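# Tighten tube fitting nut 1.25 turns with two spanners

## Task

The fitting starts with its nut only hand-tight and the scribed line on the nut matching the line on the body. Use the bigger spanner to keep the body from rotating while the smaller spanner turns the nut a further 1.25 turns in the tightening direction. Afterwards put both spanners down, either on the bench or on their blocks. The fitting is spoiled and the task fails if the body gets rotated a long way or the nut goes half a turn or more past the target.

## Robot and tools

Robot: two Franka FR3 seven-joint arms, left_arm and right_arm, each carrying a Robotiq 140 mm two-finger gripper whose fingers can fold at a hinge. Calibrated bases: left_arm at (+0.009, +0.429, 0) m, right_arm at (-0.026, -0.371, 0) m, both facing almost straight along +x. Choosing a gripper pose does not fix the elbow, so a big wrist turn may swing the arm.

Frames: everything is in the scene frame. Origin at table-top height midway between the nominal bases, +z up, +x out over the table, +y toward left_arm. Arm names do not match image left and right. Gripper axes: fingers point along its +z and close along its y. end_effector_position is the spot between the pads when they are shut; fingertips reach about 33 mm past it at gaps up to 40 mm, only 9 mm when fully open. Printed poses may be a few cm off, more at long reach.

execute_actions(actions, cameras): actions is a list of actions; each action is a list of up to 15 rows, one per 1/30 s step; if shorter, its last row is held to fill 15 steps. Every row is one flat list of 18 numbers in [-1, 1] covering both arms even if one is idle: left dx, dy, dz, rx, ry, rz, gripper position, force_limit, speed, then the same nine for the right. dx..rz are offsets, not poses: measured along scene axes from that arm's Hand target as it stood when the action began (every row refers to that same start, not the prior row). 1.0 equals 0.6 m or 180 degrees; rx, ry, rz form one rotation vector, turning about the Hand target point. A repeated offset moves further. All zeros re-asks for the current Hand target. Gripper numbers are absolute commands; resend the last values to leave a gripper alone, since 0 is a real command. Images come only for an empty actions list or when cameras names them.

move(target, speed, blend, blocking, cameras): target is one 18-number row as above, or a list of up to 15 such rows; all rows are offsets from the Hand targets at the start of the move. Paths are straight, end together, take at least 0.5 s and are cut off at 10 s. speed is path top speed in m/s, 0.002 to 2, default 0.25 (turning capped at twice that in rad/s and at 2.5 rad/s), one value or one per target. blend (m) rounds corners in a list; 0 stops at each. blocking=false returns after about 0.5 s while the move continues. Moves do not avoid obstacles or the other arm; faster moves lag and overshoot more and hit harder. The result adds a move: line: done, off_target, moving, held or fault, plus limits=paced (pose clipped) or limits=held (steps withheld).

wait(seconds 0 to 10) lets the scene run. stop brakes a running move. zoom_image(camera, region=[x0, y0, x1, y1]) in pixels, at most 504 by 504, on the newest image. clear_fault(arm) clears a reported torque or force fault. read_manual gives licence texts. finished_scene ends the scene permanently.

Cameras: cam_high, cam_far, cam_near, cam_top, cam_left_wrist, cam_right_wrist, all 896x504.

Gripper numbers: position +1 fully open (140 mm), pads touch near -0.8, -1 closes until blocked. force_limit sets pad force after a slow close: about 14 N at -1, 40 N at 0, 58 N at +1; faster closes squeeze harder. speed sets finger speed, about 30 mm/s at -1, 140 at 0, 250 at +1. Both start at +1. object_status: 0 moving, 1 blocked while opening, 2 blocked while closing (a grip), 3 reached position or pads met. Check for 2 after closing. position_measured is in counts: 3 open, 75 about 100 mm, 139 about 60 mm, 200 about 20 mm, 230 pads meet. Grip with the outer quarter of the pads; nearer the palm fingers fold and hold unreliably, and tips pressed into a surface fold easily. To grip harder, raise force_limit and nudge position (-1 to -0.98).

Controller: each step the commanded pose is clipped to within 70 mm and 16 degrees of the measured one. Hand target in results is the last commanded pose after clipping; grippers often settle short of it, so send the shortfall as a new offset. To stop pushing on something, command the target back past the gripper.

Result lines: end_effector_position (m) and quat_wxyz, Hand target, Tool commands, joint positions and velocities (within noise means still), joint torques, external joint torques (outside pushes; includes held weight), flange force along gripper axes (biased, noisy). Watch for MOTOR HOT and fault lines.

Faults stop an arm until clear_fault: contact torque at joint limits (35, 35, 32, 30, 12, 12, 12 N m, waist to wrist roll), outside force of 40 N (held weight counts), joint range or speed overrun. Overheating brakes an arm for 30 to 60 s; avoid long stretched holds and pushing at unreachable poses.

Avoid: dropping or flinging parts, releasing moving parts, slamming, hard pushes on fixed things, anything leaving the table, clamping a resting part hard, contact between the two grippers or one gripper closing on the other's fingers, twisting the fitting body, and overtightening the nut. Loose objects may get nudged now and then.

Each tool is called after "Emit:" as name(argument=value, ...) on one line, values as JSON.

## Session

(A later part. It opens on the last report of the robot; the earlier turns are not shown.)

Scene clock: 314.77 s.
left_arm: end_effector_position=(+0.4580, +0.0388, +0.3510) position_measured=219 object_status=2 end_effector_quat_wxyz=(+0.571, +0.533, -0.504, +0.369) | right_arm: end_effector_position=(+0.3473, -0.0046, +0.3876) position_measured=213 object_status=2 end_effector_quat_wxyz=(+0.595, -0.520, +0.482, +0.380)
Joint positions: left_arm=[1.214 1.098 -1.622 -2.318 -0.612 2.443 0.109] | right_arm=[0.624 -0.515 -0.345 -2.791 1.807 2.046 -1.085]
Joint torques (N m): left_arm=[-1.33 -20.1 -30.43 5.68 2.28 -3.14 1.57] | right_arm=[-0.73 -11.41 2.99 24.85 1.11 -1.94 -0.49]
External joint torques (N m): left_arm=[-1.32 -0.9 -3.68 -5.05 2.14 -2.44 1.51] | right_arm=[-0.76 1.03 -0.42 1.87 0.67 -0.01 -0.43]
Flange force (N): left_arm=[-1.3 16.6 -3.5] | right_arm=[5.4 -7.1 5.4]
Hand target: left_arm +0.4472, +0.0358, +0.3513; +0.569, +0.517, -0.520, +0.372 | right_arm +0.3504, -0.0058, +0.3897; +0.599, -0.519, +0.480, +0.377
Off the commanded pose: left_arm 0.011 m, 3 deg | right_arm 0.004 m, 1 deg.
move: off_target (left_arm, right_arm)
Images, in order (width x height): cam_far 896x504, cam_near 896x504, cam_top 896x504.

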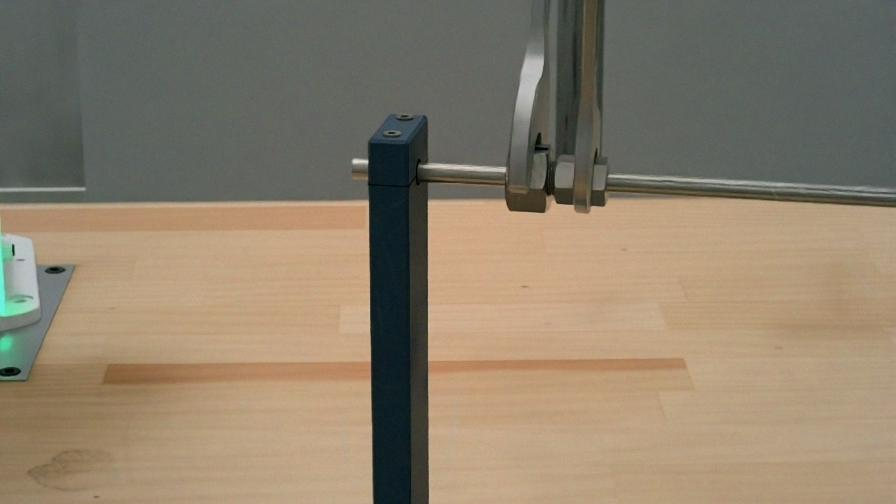

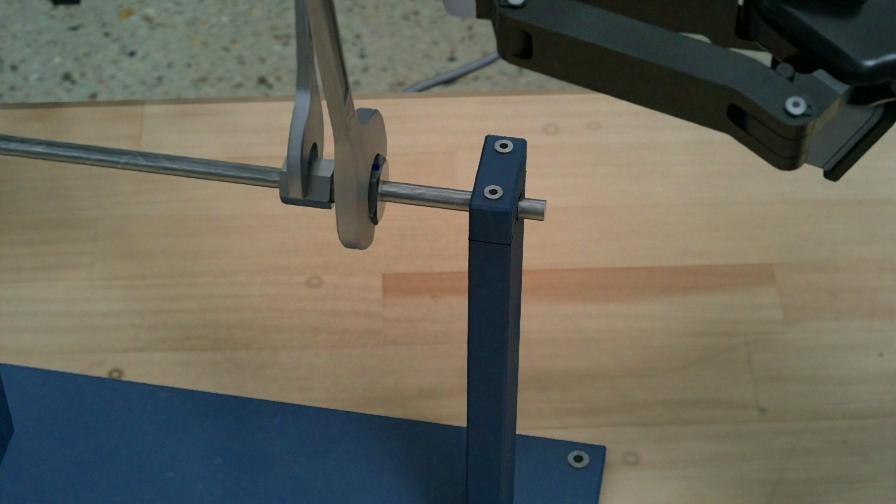

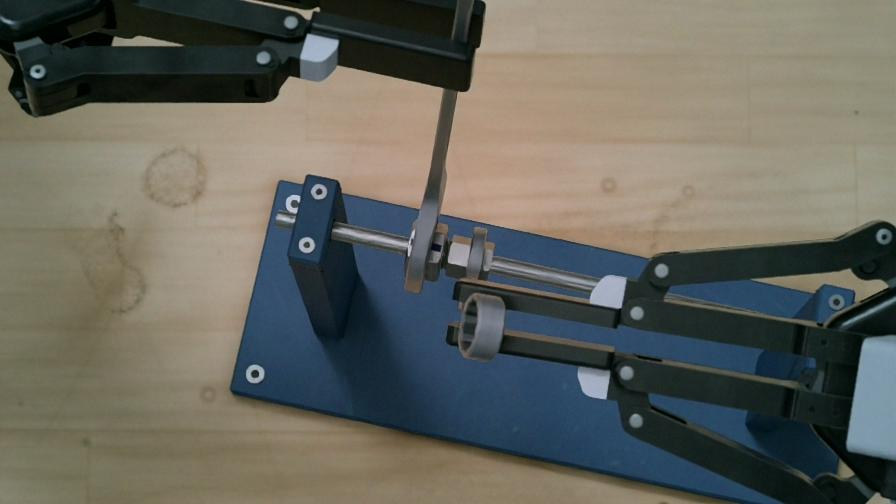

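Emit:
move(target=[[0.02483,0.002,-0.00633,0.00386,0.02075,0,-1,0.8,-1,0,0,0,0,0,0,-1,0.8,-1],[0.0535,-0.0033,0.0442,0.00386,0.02075,0,-1,0.8,-1,0,0,0,0,0,0,-1,0.8,-1]], speed=[0.03, 0.08], cameras=["cam_top","cam_near","cam_far"])

Emit:
zoom_image(camera="cam_far", region=[530, 120, 630, 220])

Emit:
zoom_image(camera="cam_near", region=[260, 100, 400, 260])

Scene clock: 319.37 s.
left_arm: end_effector_position=(+0.4808, +0.0347, +0.3761) position_measured=219 object_status=2 end_effector_quat_wxyz=(+0.579, +0.532, -0.505, +0.355) | right_arm: end_effector_position=(+0.3473, -0.0046, +0.3876) position_measured=213 object_status=2 end_effector_quat_wxyz=(+0.595, -0.520, +0.482, +0.380)
Joint positions: left_arm=[1.152 1.063 -1.613 -2.198 -0.602 2.364 0.031] | right_arm=[0.624 -0.515 -0.345 -2.791 1.807 2.046 -1.085]
Joint velocities: left_arm=[0.001 0 -0.002 0 0 0 -0.005] | right_arm=[within noise]
Joint torques (N m): left_arm=[-0.96 -22.42 -29.89 12.25 -0.78 -1.01 -0.23] | right_arm=[-0.65 -11.42 2.94 24.84 1.1 -1.93 -0.46]
External joint torques (N m): left_arm=[-0.93 -1.32 -2.56 0.47 -0.71 -0.45 -0.29] | right_arm=[-0.61 1.04 -0.4 1.85 0.66 -0.02 -0.4]
Flange force (N): left_arm=[6.0 1.7 1.2] | right_arm=[5.4 -7.1 5.6]
Hand target: left_arm +0.4793, +0.0338, +0.3778; +0.583, +0.533, -0.503, +0.352 | right_arm +0.3504, -0.0058, +0.3897; +0.599, -0.519, +0.480, +0.377
Off the commanded pose: left_arm 0.002 m, 1 deg | right_arm 0.004 m, 1 deg.
move: off_target (right_arm)
Images, in order (width x height): cam_far 896x504, cam_near 896x504, cam_top 896x504.

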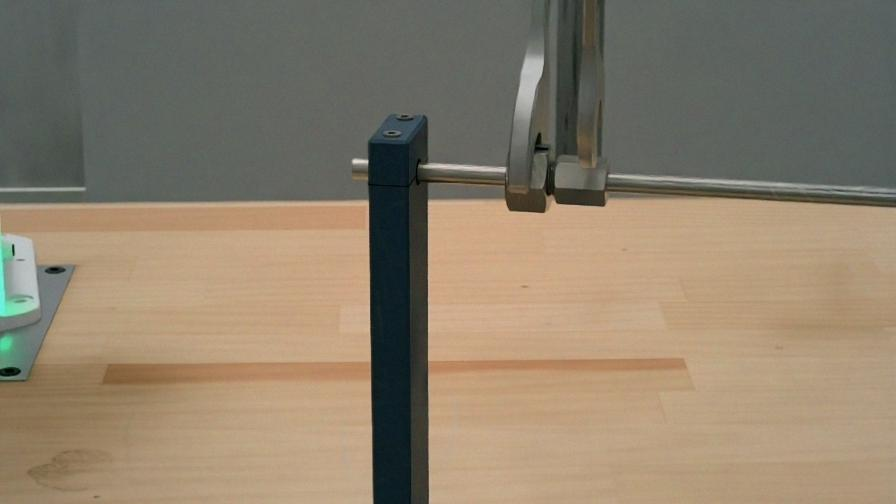

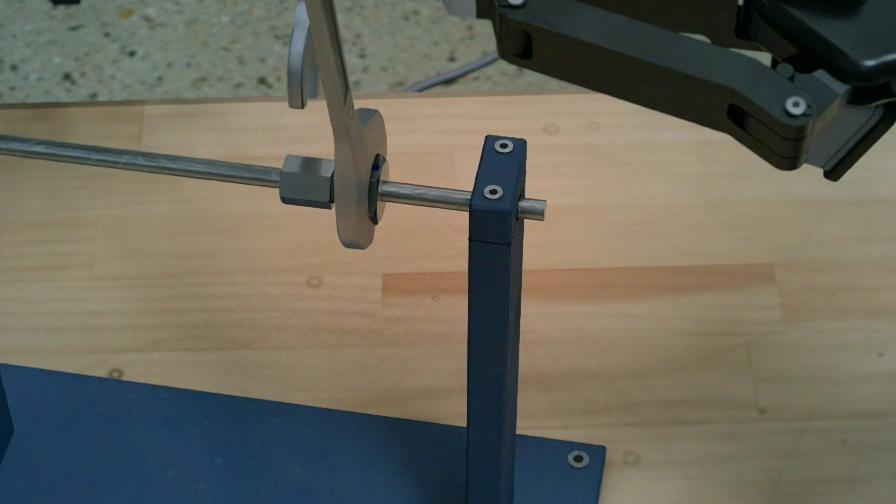

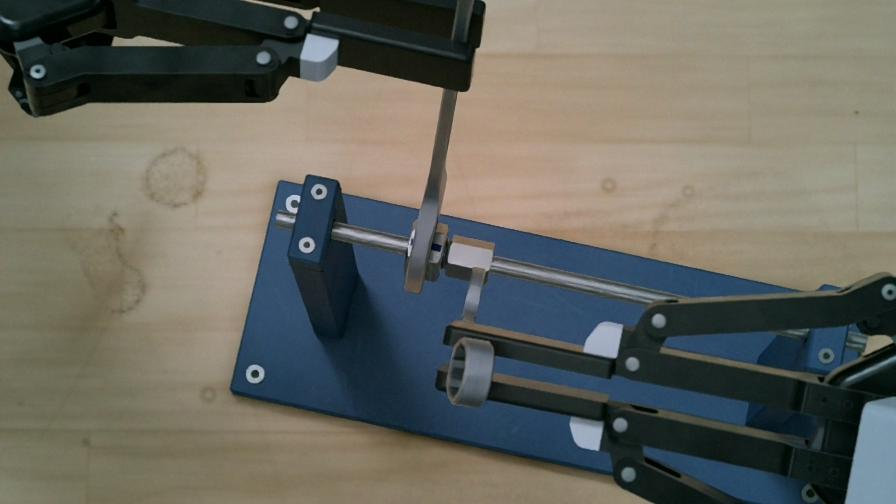

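Scaled by 5.040 from the camera's 896x504 image, which has a finer 1280x720 frame.

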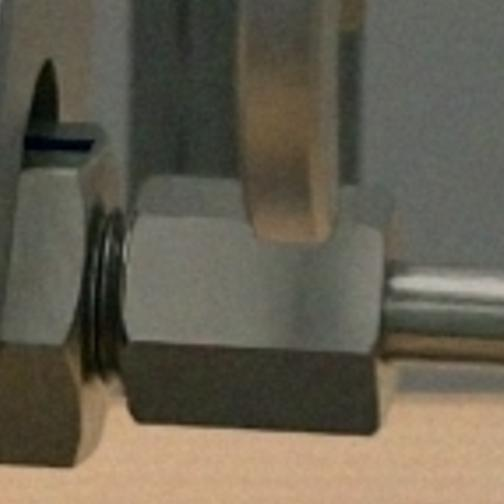

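Scaled by 3.150 from the camera's 896x504 image, which has a finer 1280x720 frame.

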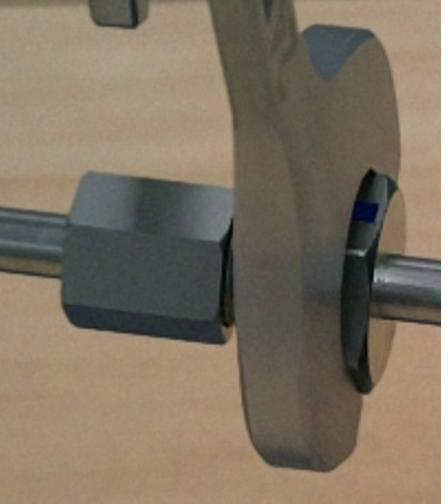

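Emit:
move(target=[[0.073,-0.0195,-0.05117,0.02003,0.10758,0,-1,0.8,-1,0,0,0,0,0,0,-1,0.8,-1],[0.138,-0.03167,-0.13133,0.04036,0.21681,0,-1,0.8,-1,0,0,0,0,0,0,-1,0.8,-1],[0.17217,-0.038,-0.22933,0.061,0.32767,0,-1,0.8,-1,0,0,0,0,0,0,-1,0.8,-1]], speed=0.2, blend=0.01, cameras=["cam_top","cam_near","cam_far"])

Emit:
zoom_image(camera="cam_far", region=[530, 120, 630, 220])

Emit:
zoom_image(camera="cam_near", region=[260, 100, 360, 220])

Emit:
zoom_image(camera="cam_top", region=[420, 220, 520, 320])

Scene clock: 324.53 s.
left_arm: end_effector_position=(+0.5835, +0.0116, +0.2376) position_measured=219 object_status=2 end_effector_quat_wxyz=(+0.701, +0.689, -0.184, +0.001) | right_arm: end_effector_position=(+0.3473, -0.0046, +0.3876) position_measured=213 object_status=2 end_effector_quat_wxyz=(+0.595, -0.520, +0.482, +0.380)
Joint positions: left_arm=[0.614 1.072 -1.032 -1.675 -0.789 2.037 -0.726] | right_arm=[0.624 -0.515 -0.345 -2.791 1.807 2.046 -1.085]
Joint velocities: left_arm=[0 0 0.001 -0.001 -0.001 0 -0.005] | right_arm=[within noise]
Joint torques (N m): left_arm=[-0.83 -42.01 -27.23 13.31 -1.77 -1.93 -0.31] | right_arm=[-0.64 -11.42 2.97 24.83 1.1 -1.93 -0.48]
External joint torques (N m): left_arm=[-0.91 -1.77 -2.34 0.28 -0.66 -0.56 -0.42] | right_arm=[-0.69 1.03 -0.48 1.8 0.66 0 -0.43]
Flange force (N): left_arm=[0.4 5.4 1.2] | right_arm=[5.5 -7.0 5.4]
Hand target: left_arm +0.5826, +0.0110, +0.2402; +0.703, +0.688, -0.182, -0.003 | right_arm +0.3504, -0.0058, +0.3897; +0.599, -0.519, +0.480, +0.377
Off the commanded pose: left_arm 0.003 m, 1 deg | right_arm 0.004 m, 1 deg.
move: off_target (right_arm)
Images, in order (width x height): cam_far 896x504, cam_near 896x504, cam_top 896x504.

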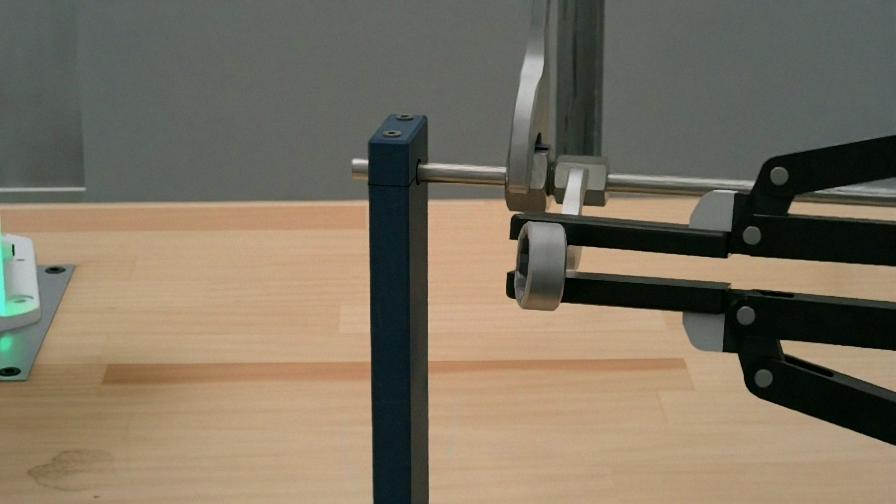

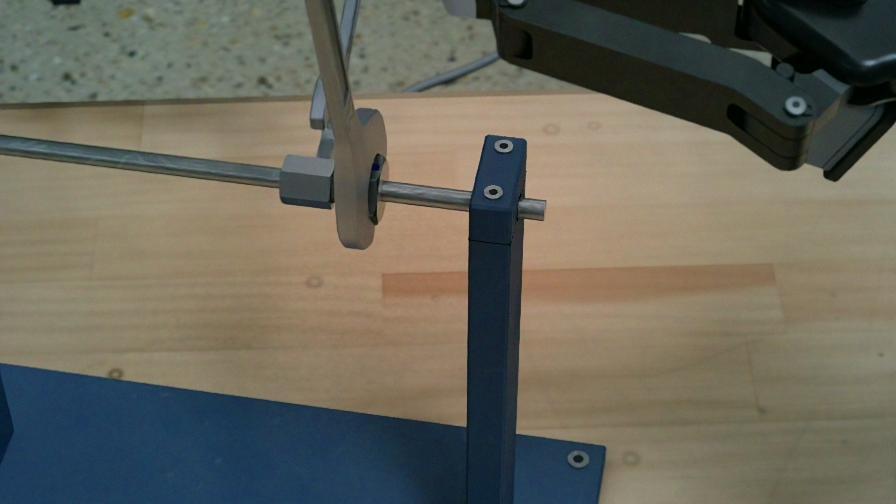

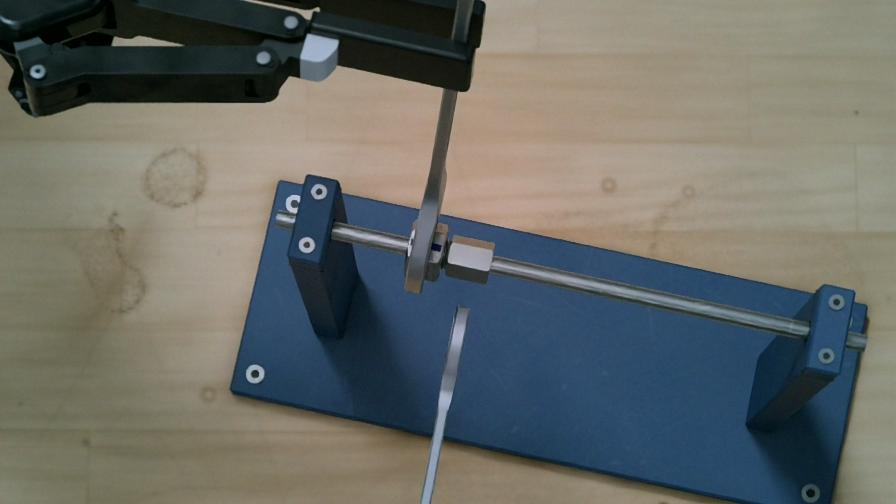

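Scaled by 5.040 from the camera's 896x504 image, which has a finer 1280x720 frame.

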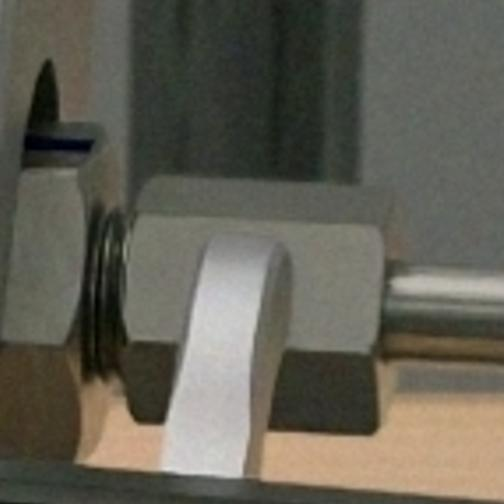

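Scaled by 4.200 from the camera's 896x504 image, which has a finer 1280x720 frame.

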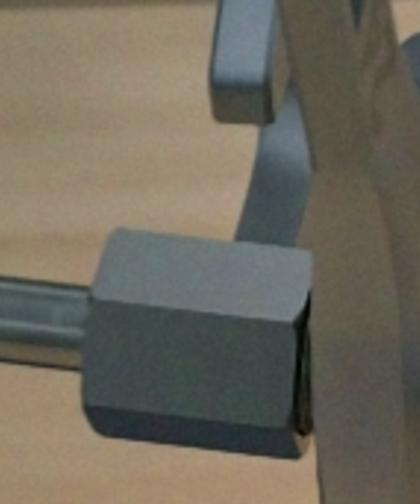

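Scaled by 5.040 from the camera's 896x504 image, which has a finer 1280x720 frame.

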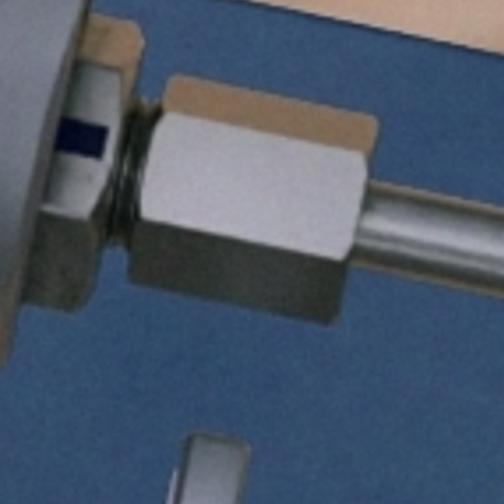

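Emit:
move(target=[-0.0295,0.0055,0.0008,0.0005,0.00406,-0.00222,-1,0.8,-1,0,0,0,0,0,0,-1,0.8,-1], speed=0.1, cameras=["cam_top","cam_near","cam_far"])

Emit:
zoom_image(camera="cam_far", region=[530, 120, 630, 220])

Emit:
zoom_image(camera="cam_near", region=[260, 100, 360, 220])

Emit:
zoom_image(camera="cam_top", region=[420, 220, 520, 320])

Scene clock: 327.83 s.
left_arm: end_effector_position=(+0.5664, +0.0157, +0.2377) position_measured=219 object_status=2 end_effector_quat_wxyz=(+0.702, +0.689, -0.178, -0.010) | right_arm: end_effector_position=(+0.3473, -0.0046, +0.3876) position_measured=213 object_status=2 end_effector_quat_wxyz=(+0.595, -0.520, +0.482, +0.380)
Joint positions: left_arm=[0.653 1.051 -1.048 -1.742 -0.798 2.045 -0.727] | right_arm=[0.624 -0.515 -0.345 -2.791 1.807 2.046 -1.085]
Joint torques (N m): left_arm=[-0.82 -40.13 -28.26 11.95 -1.6 -2.18 0.12] | right_arm=[-0.67 -11.44 2.96 24.87 1.12 -1.94 -0.47]
External joint torques (N m): left_arm=[-0.78 -1.64 -3.33 -0.74 -0.52 -0.73 0.02] | right_arm=[-0.74 1 -0.5 1.86 0.68 -0.01 -0.42]
Flange force (N): left_arm=[-5.2 8.0 1.8] | right_arm=[5.4 -7.1 5.3]
Hand target: left_arm +0.5649, +0.0143, +0.2407; +0.704, +0.687, -0.179, -0.010 | right_arm +0.3504, -0.0058, +0.3897; +0.599, -0.519, +0.480, +0.377
Off the commanded pose: left_arm 0.004 m, 0 deg | right_arm 0.004 m, 1 deg.
move: off_target (left_arm, right_arm)
Images, in order (width x height): cam_far 896x504, cam_near 896x504, cam_top 896x504.

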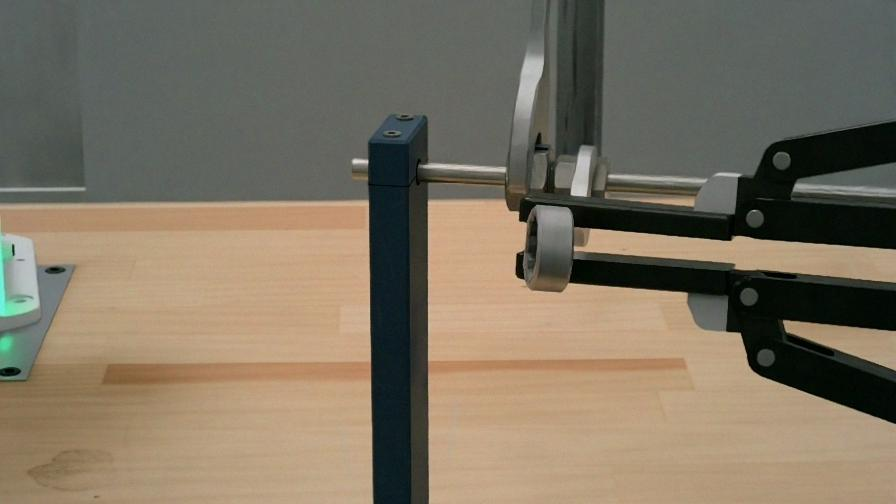

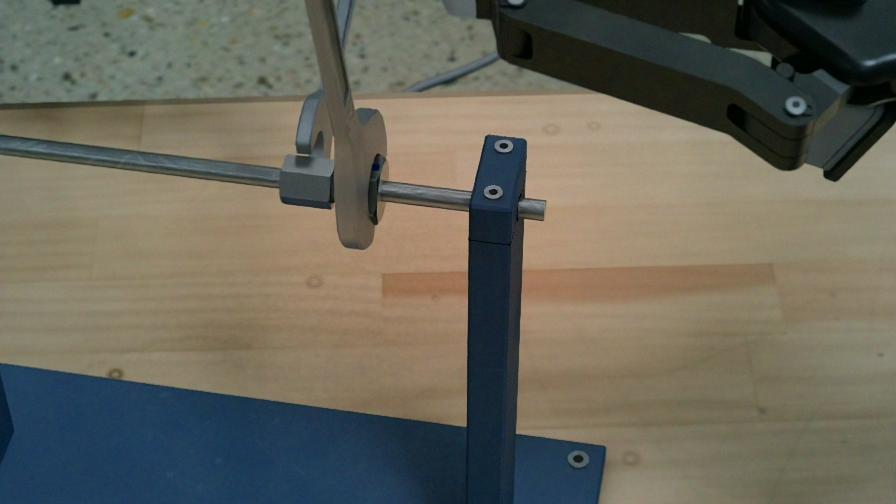

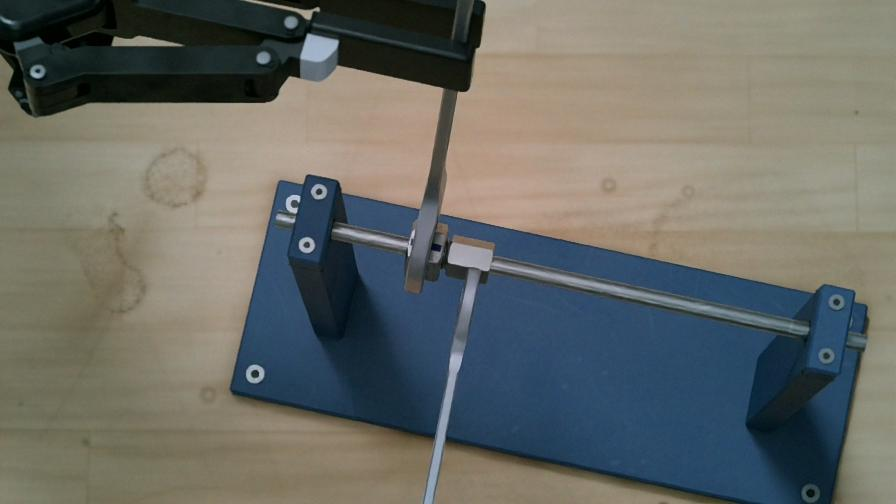

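Scaled by 5.040 from the camera's 896x504 image, which has a finer 1280x720 frame.

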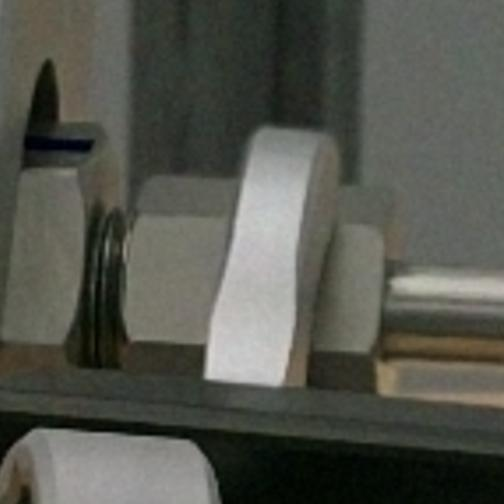

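Scaled by 4.200 from the camera's 896x504 image, which has a finer 1280x720 frame.

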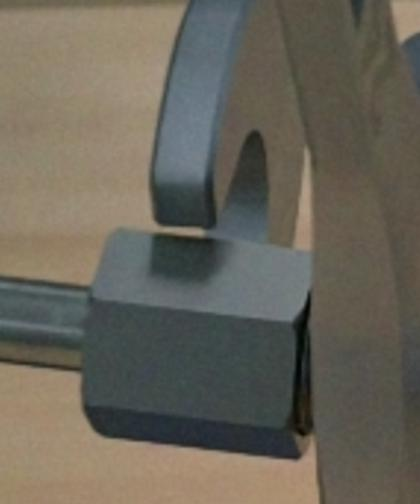

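Scaled by 5.040 from the camera's 896x504 image, which has a finer 1280x720 frame.

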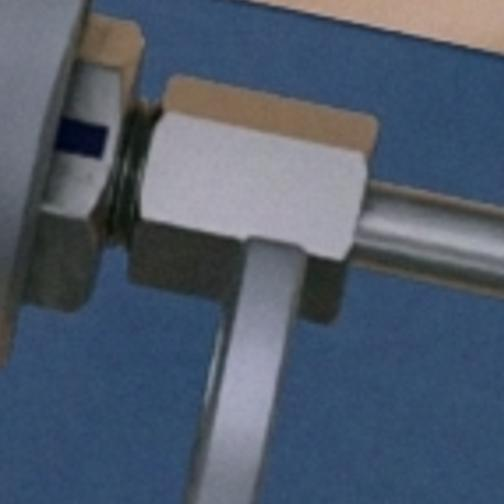

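Emit:
zoom_image(camera="cam_top", region=[400, 254, 520, 504])

Scaled by 2.016 from the camera's 896x504 image, which has a finer 1280x720 frame.

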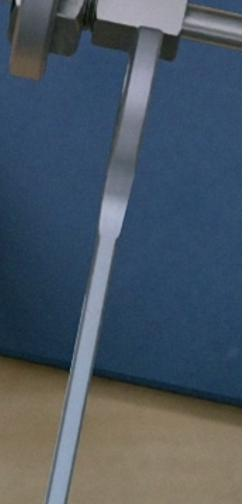

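Emit:
move(target=[0,0,0.001,-0.0006,-0.0033,0,-1,0.8,-1,0,0,0,0,0,0,-1,0.8,-1], speed=0.05, cameras=["cam_top","cam_near","cam_far"])

Emit:
zoom_image(camera="cam_far", region=[530, 120, 630, 220])

Emit:
zoom_image(camera="cam_near", region=[260, 100, 360, 220])

Emit:
zoom_image(camera="cam_top", region=[420, 220, 520, 320])

Scene clock: 332.17 s.
left_arm: end_effector_position=(+0.5662, +0.0156, +0.2389) position_measured=219 object_status=2 end_effector_quat_wxyz=(+0.703, +0.688, -0.180, -0.007) | right_arm: end_effector_position=(+0.3473, -0.0046, +0.3876) position_measured=213 object_status=2 end_effector_quat_wxyz=(+0.595, -0.520, +0.482, +0.380)
Joint positions: left_arm=[0.655 1.051 -1.051 -1.744 -0.798 2.046 -0.721] | right_arm=[0.624 -0.515 -0.345 -2.791 1.807 2.046 -1.085]
Joint torques (N m): left_arm=[-0.58 -40.08 -29.04 11.55 -1.64 -2.01 0.11] | right_arm=[-0.59 -11.44 2.98 24.83 1.12 -1.94 -0.5]
External joint torques (N m): left_arm=[-0.66 -1.62 -4.1 -1.19 -0.56 -0.57 0] | right_arm=[-0.53 1.04 -0.36 1.75 0.67 -0.03 -0.44]
Flange force (N): left_arm=[-7.9 10.0 2.5] | right_arm=[5.4 -6.8 5.7]
Hand target: left_arm +0.5649, +0.0143, +0.2413; +0.703, +0.687, -0.183, -0.006 | right_arm +0.3504, -0.0058, +0.3897; +0.599, -0.519, +0.480, +0.377
Off the commanded pose: left_arm 0.003 m, 0 deg | right_arm 0.004 m, 1 deg.
move: off_target (right_arm)
Images, in order (width x height): cam_far 896x504, cam_near 896x504, cam_top 896x504.

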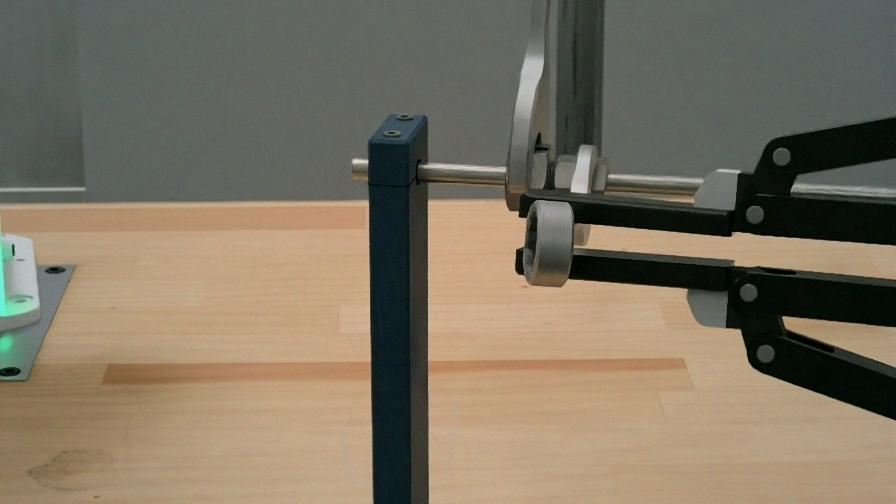

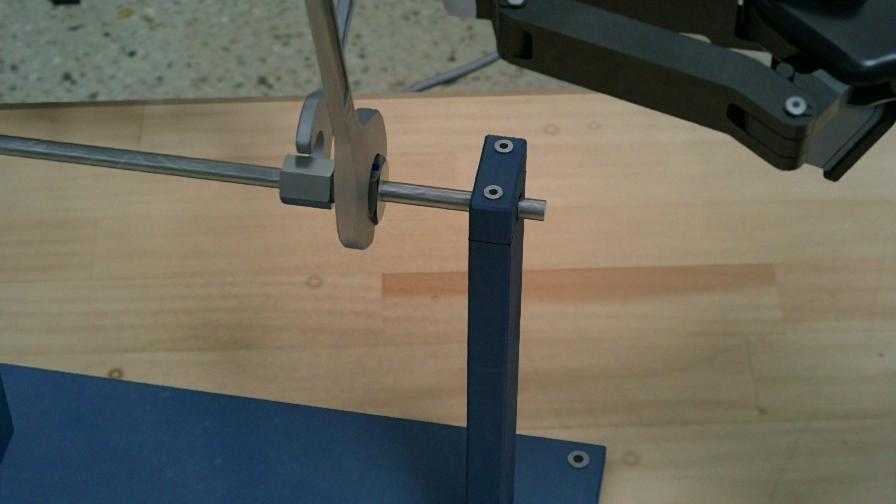

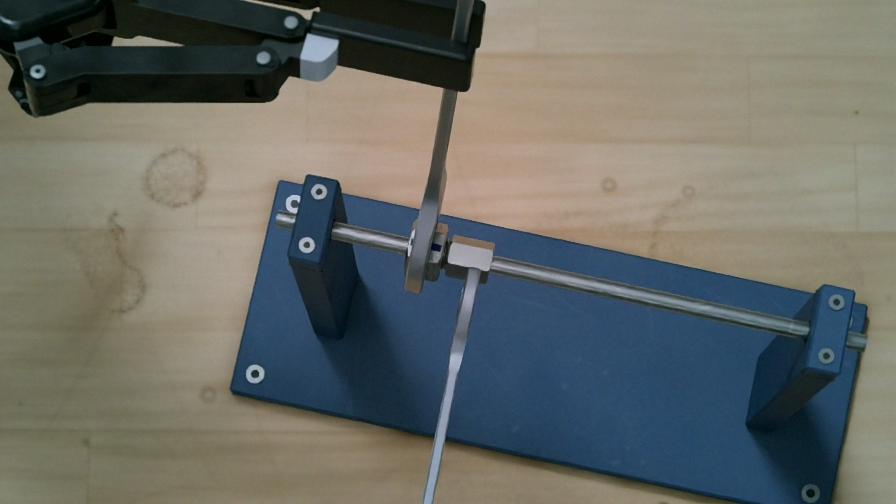

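Scaled by 5.040 from the camera's 896x504 image, which has a finer 1280x720 frame.

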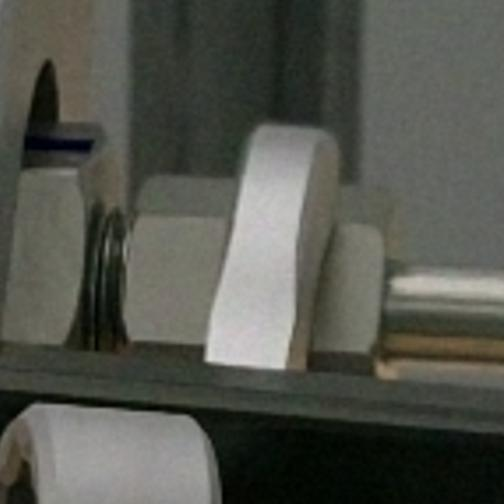

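Scaled by 4.200 from the camera's 896x504 image, which has a finer 1280x720 frame.

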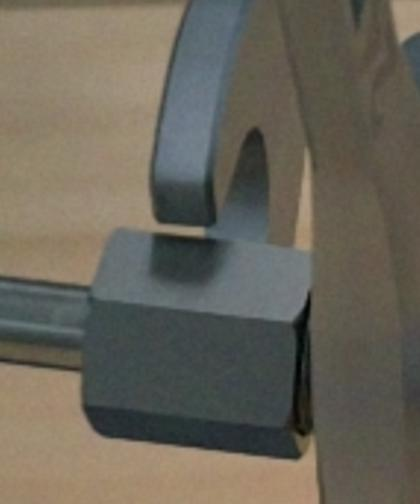

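Scaled by 5.040 from the camera's 896x504 image, which has a finer 1280x720 frame.

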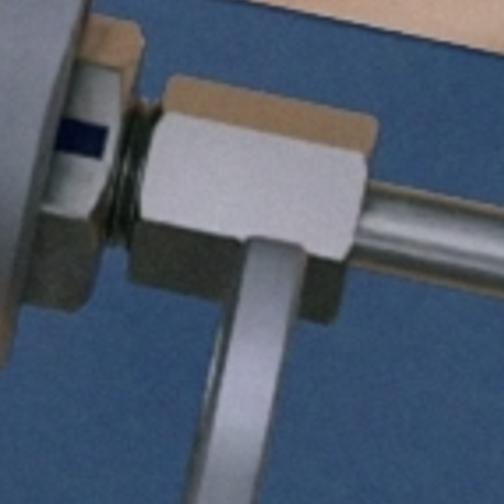

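Emit:
move(target=[[0,0,-0.0016,-0.0001,-0.0008,0,-1,0.8,-1,0,0,0,0,0,0,-1,0.8,-1],[-0.0066,0.0012,-0.0016,-0.0001,-0.0008,0,-1,0.8,-1,0,0,0,0,0,0,-1,0.8,-1]], speed=0.04, cameras=["cam_top","cam_near","cam_far"])

Emit:
zoom_image(camera="cam_far", region=[530, 120, 630, 220])

Emit:
zoom_image(camera="cam_near", region=[260, 100, 360, 220])

Emit:
zoom_image(camera="cam_top", region=[420, 220, 520, 320])

Scene clock: 334.53 s.
left_arm: end_effector_position=(+0.5655, +0.0171, +0.2386) position_measured=219 object_status=2 end_effector_quat_wxyz=(+0.702, +0.689, -0.179, -0.003) | right_arm: end_effector_position=(+0.3473, -0.0046, +0.3876) position_measured=213 object_status=2 end_effector_quat_wxyz=(+0.595, -0.520, +0.482, +0.380)
Joint positions: left_arm=[0.667 1.048 -1.058 -1.758 -0.799 2.058 -0.713] | right_arm=[0.624 -0.515 -0.345 -2.791 1.807 2.046 -1.085]
Joint torques (N m): left_arm=[-1.47 -39.37 -28.16 9.37 -0.73 -2.7 0.3] | right_arm=[-0.71 -11.42 2.99 24.86 1.12 -1.94 -0.46]
External joint torques (N m): left_arm=[-1.57 -1.3 -3.14 -3.33 0.32 -1.27 0.2] | right_arm=[-0.69 1.01 -0.37 1.85 0.67 -0.02 -0.41]
Flange force (N): left_arm=[-12.4 9.4 2.3] | right_arm=[5.2 -7.0 5.5]
Hand target: left_arm +0.5609, +0.0150, +0.2404; +0.703, +0.687, -0.184, -0.006 | right_arm +0.3504, -0.0058, +0.3897; +0.599, -0.519, +0.480, +0.377
Off the commanded pose: left_arm 0.005 m, 1 deg | right_arm 0.004 m, 1 deg.
move: off_target (left_arm, right_arm)
Images, in order (width x height): cam_far 896x504, cam_near 896x504, cam_top 896x504.

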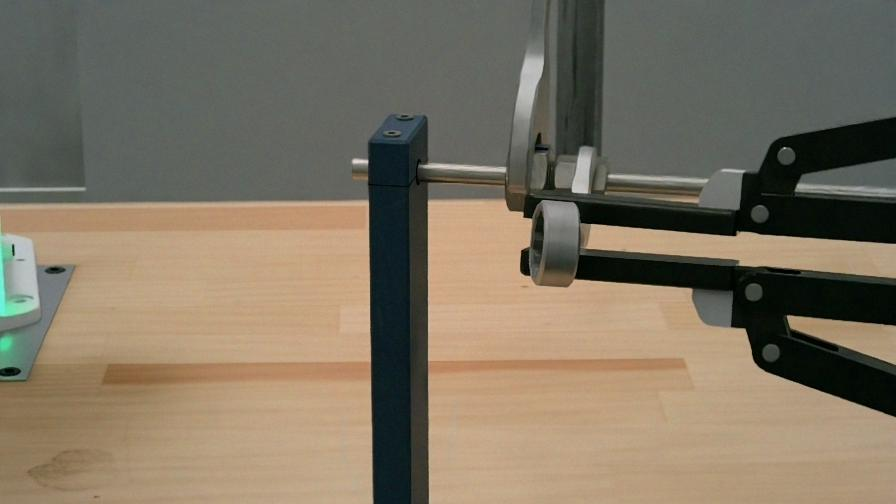

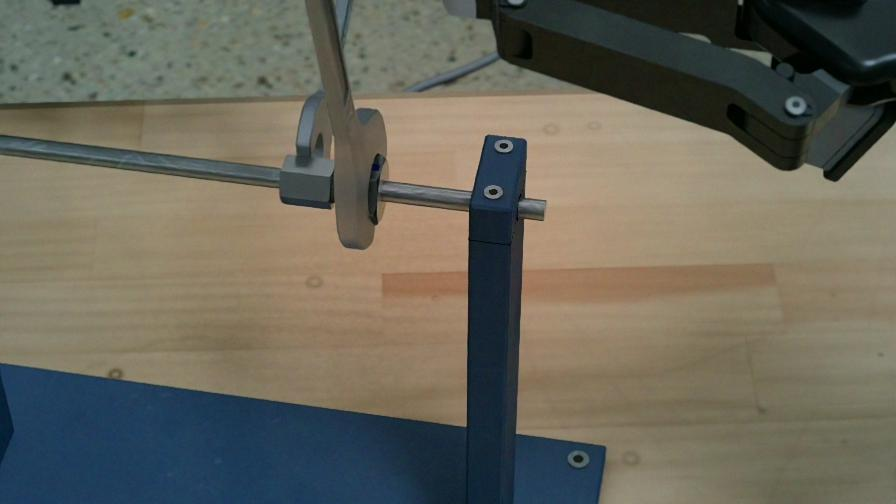

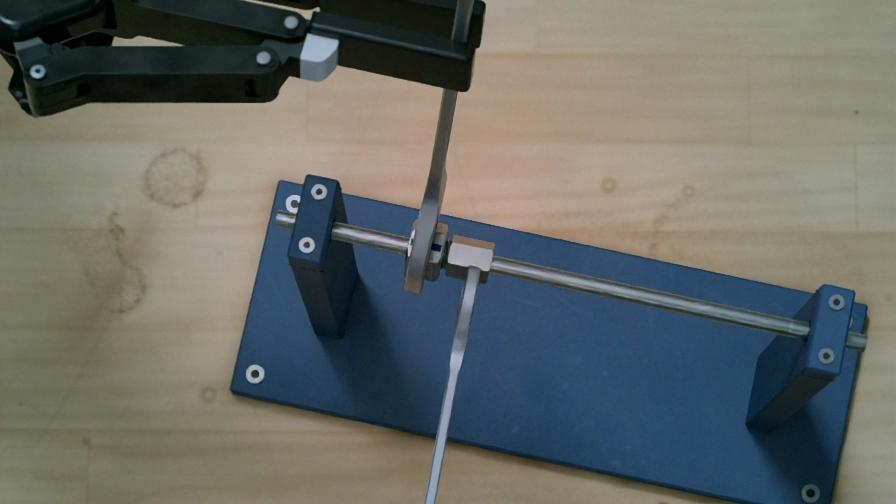

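Scaled by 5.040 from the camera's 896x504 image, which has a finer 1280x720 frame.

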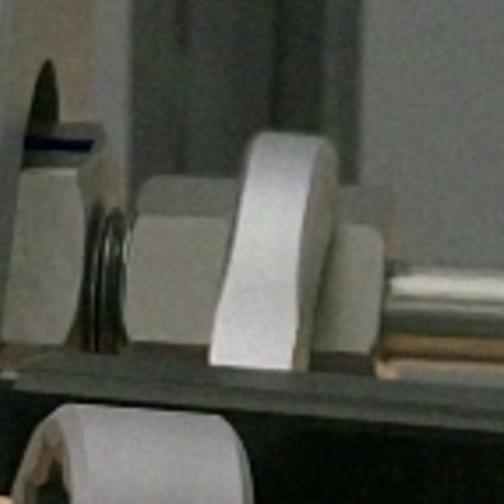

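Scaled by 4.200 from the camera's 896x504 image, which has a finer 1280x720 frame.

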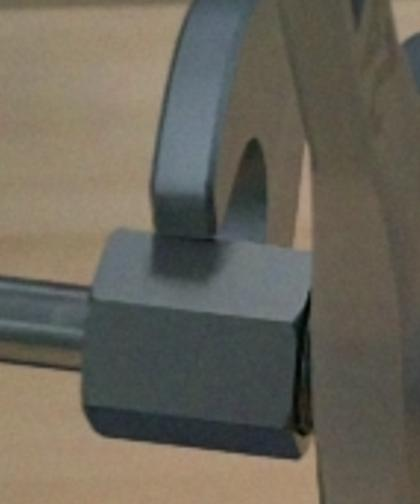

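Scaled by 5.040 from the camera's 896x504 image, which has a finer 1280x720 frame.

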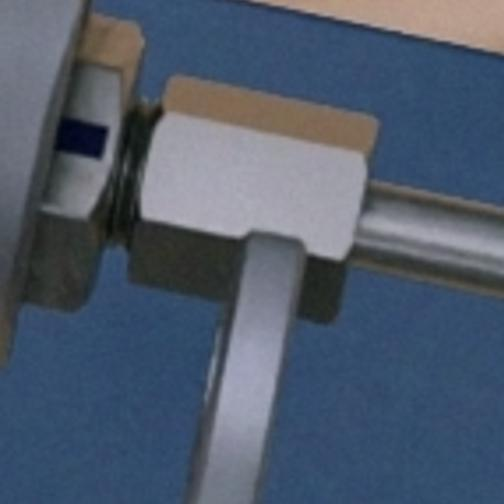

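Emit:
move(target=[[0.0049,-0.0009,-0.001,0,0,0,-1,0.8,-1,0,0,0,0,0,0,-1,0.8,-1],[-0.0033,0.0006,-0.001,0,0,0,-1,0.8,-1,0,0,0,0,0,0,-1,0.8,-1]], speed=0.04, cameras=["cam_top","cam_near","cam_far"])

Emit:
zoom_image(camera="cam_far", region=[530, 120, 630, 220])

Emit:
zoom_image(camera="cam_near", region=[260, 100, 360, 220])

Scene clock: 337.63 s.
left_arm: end_effector_position=(+0.5654, +0.0178, +0.2385) position_measured=219 object_status=2 end_effector_quat_wxyz=(+0.702, +0.689, -0.178, -0.001) | right_arm: end_effector_position=(+0.3473, -0.0046, +0.3876) position_measured=213 object_status=2 end_effector_quat_wxyz=(+0.595, -0.520, +0.482, +0.380)
Joint positions: left_arm=[0.674 1.049 -1.063 -1.766 -0.799 2.065 -0.711] | right_arm=[0.624 -0.515 -0.345 -2.791 1.807 2.046 -1.085]
Joint velocities: left_arm=[0.002 0.001 -0.001 -0.003 0 0.004 0.001] | right_arm=[within noise]
Joint torques (N m): left_arm=[-1.49 -39.05 -28.1 9.07 -0.3 -3.02 0.25] | right_arm=[-0.67 -11.42 2.97 24.83 1.12 -1.93 -0.48]
External joint torques (N m): left_arm=[-1.48 -1.29 -3.02 -3.45 0.73 -1.57 0.14] | right_arm=[-0.67 1.07 -0.41 1.8 0.68 -0.01 -0.42]
Flange force (N): left_arm=[-12.2 9.2 1.2] | right_arm=[5.5 -7.0 5.6]
Hand target: left_arm +0.5590, +0.0154, +0.2398; +0.703, +0.687, -0.184, -0.006 | right_arm +0.3504, -0.0058, +0.3897; +0.599, -0.519, +0.480, +0.377
Off the commanded pose: left_arm 0.007 m, 1 deg | right_arm 0.004 m, 1 deg.
move: off_target (left_arm, right_arm)
Images, in order (width x height): cam_far 896x504, cam_near 896x504, cam_top 896x504.

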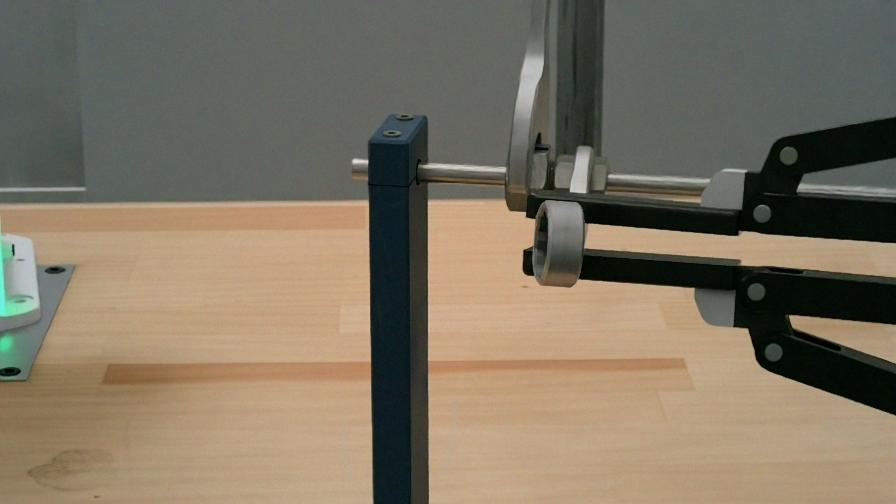

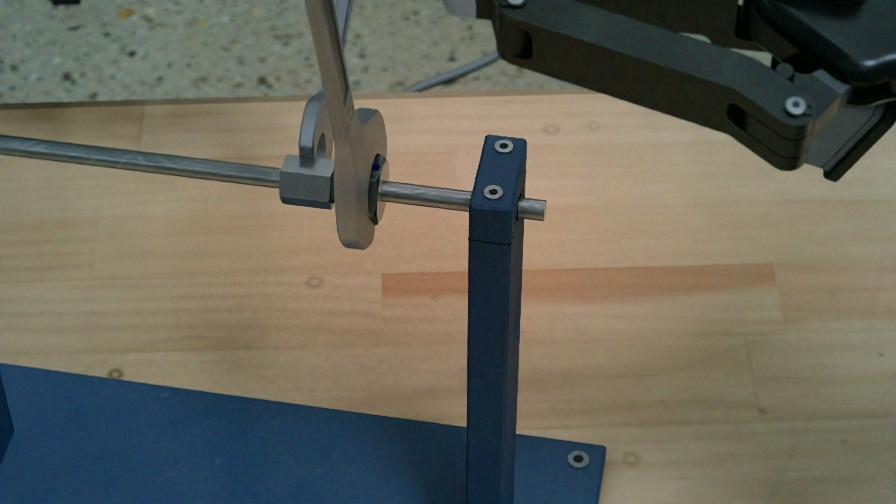

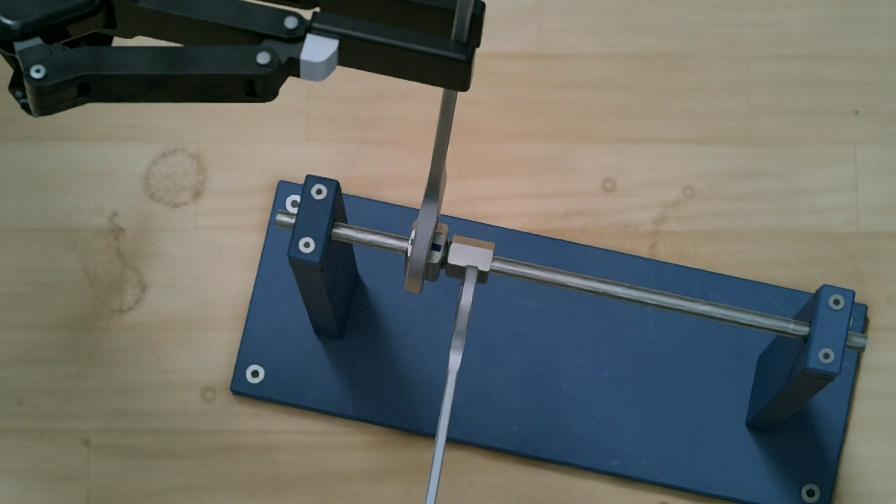

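Scaled by 5.040 from the camera's 896x504 image, which has a finer 1280x720 frame.

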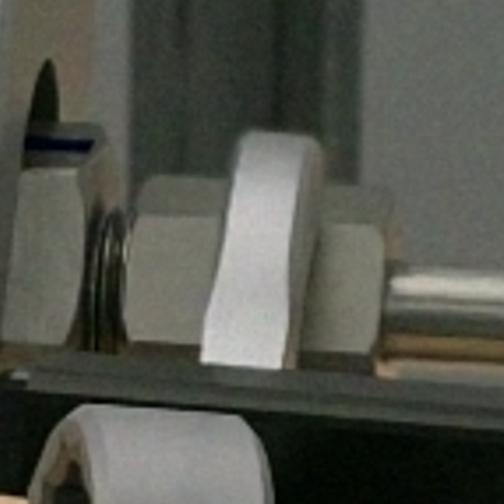

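Scaled by 4.200 from the camera's 896x504 image, which has a finer 1280x720 frame.

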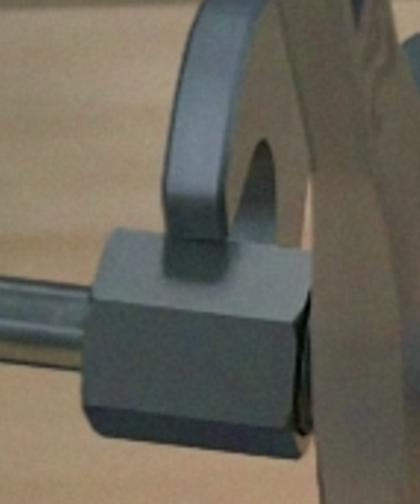

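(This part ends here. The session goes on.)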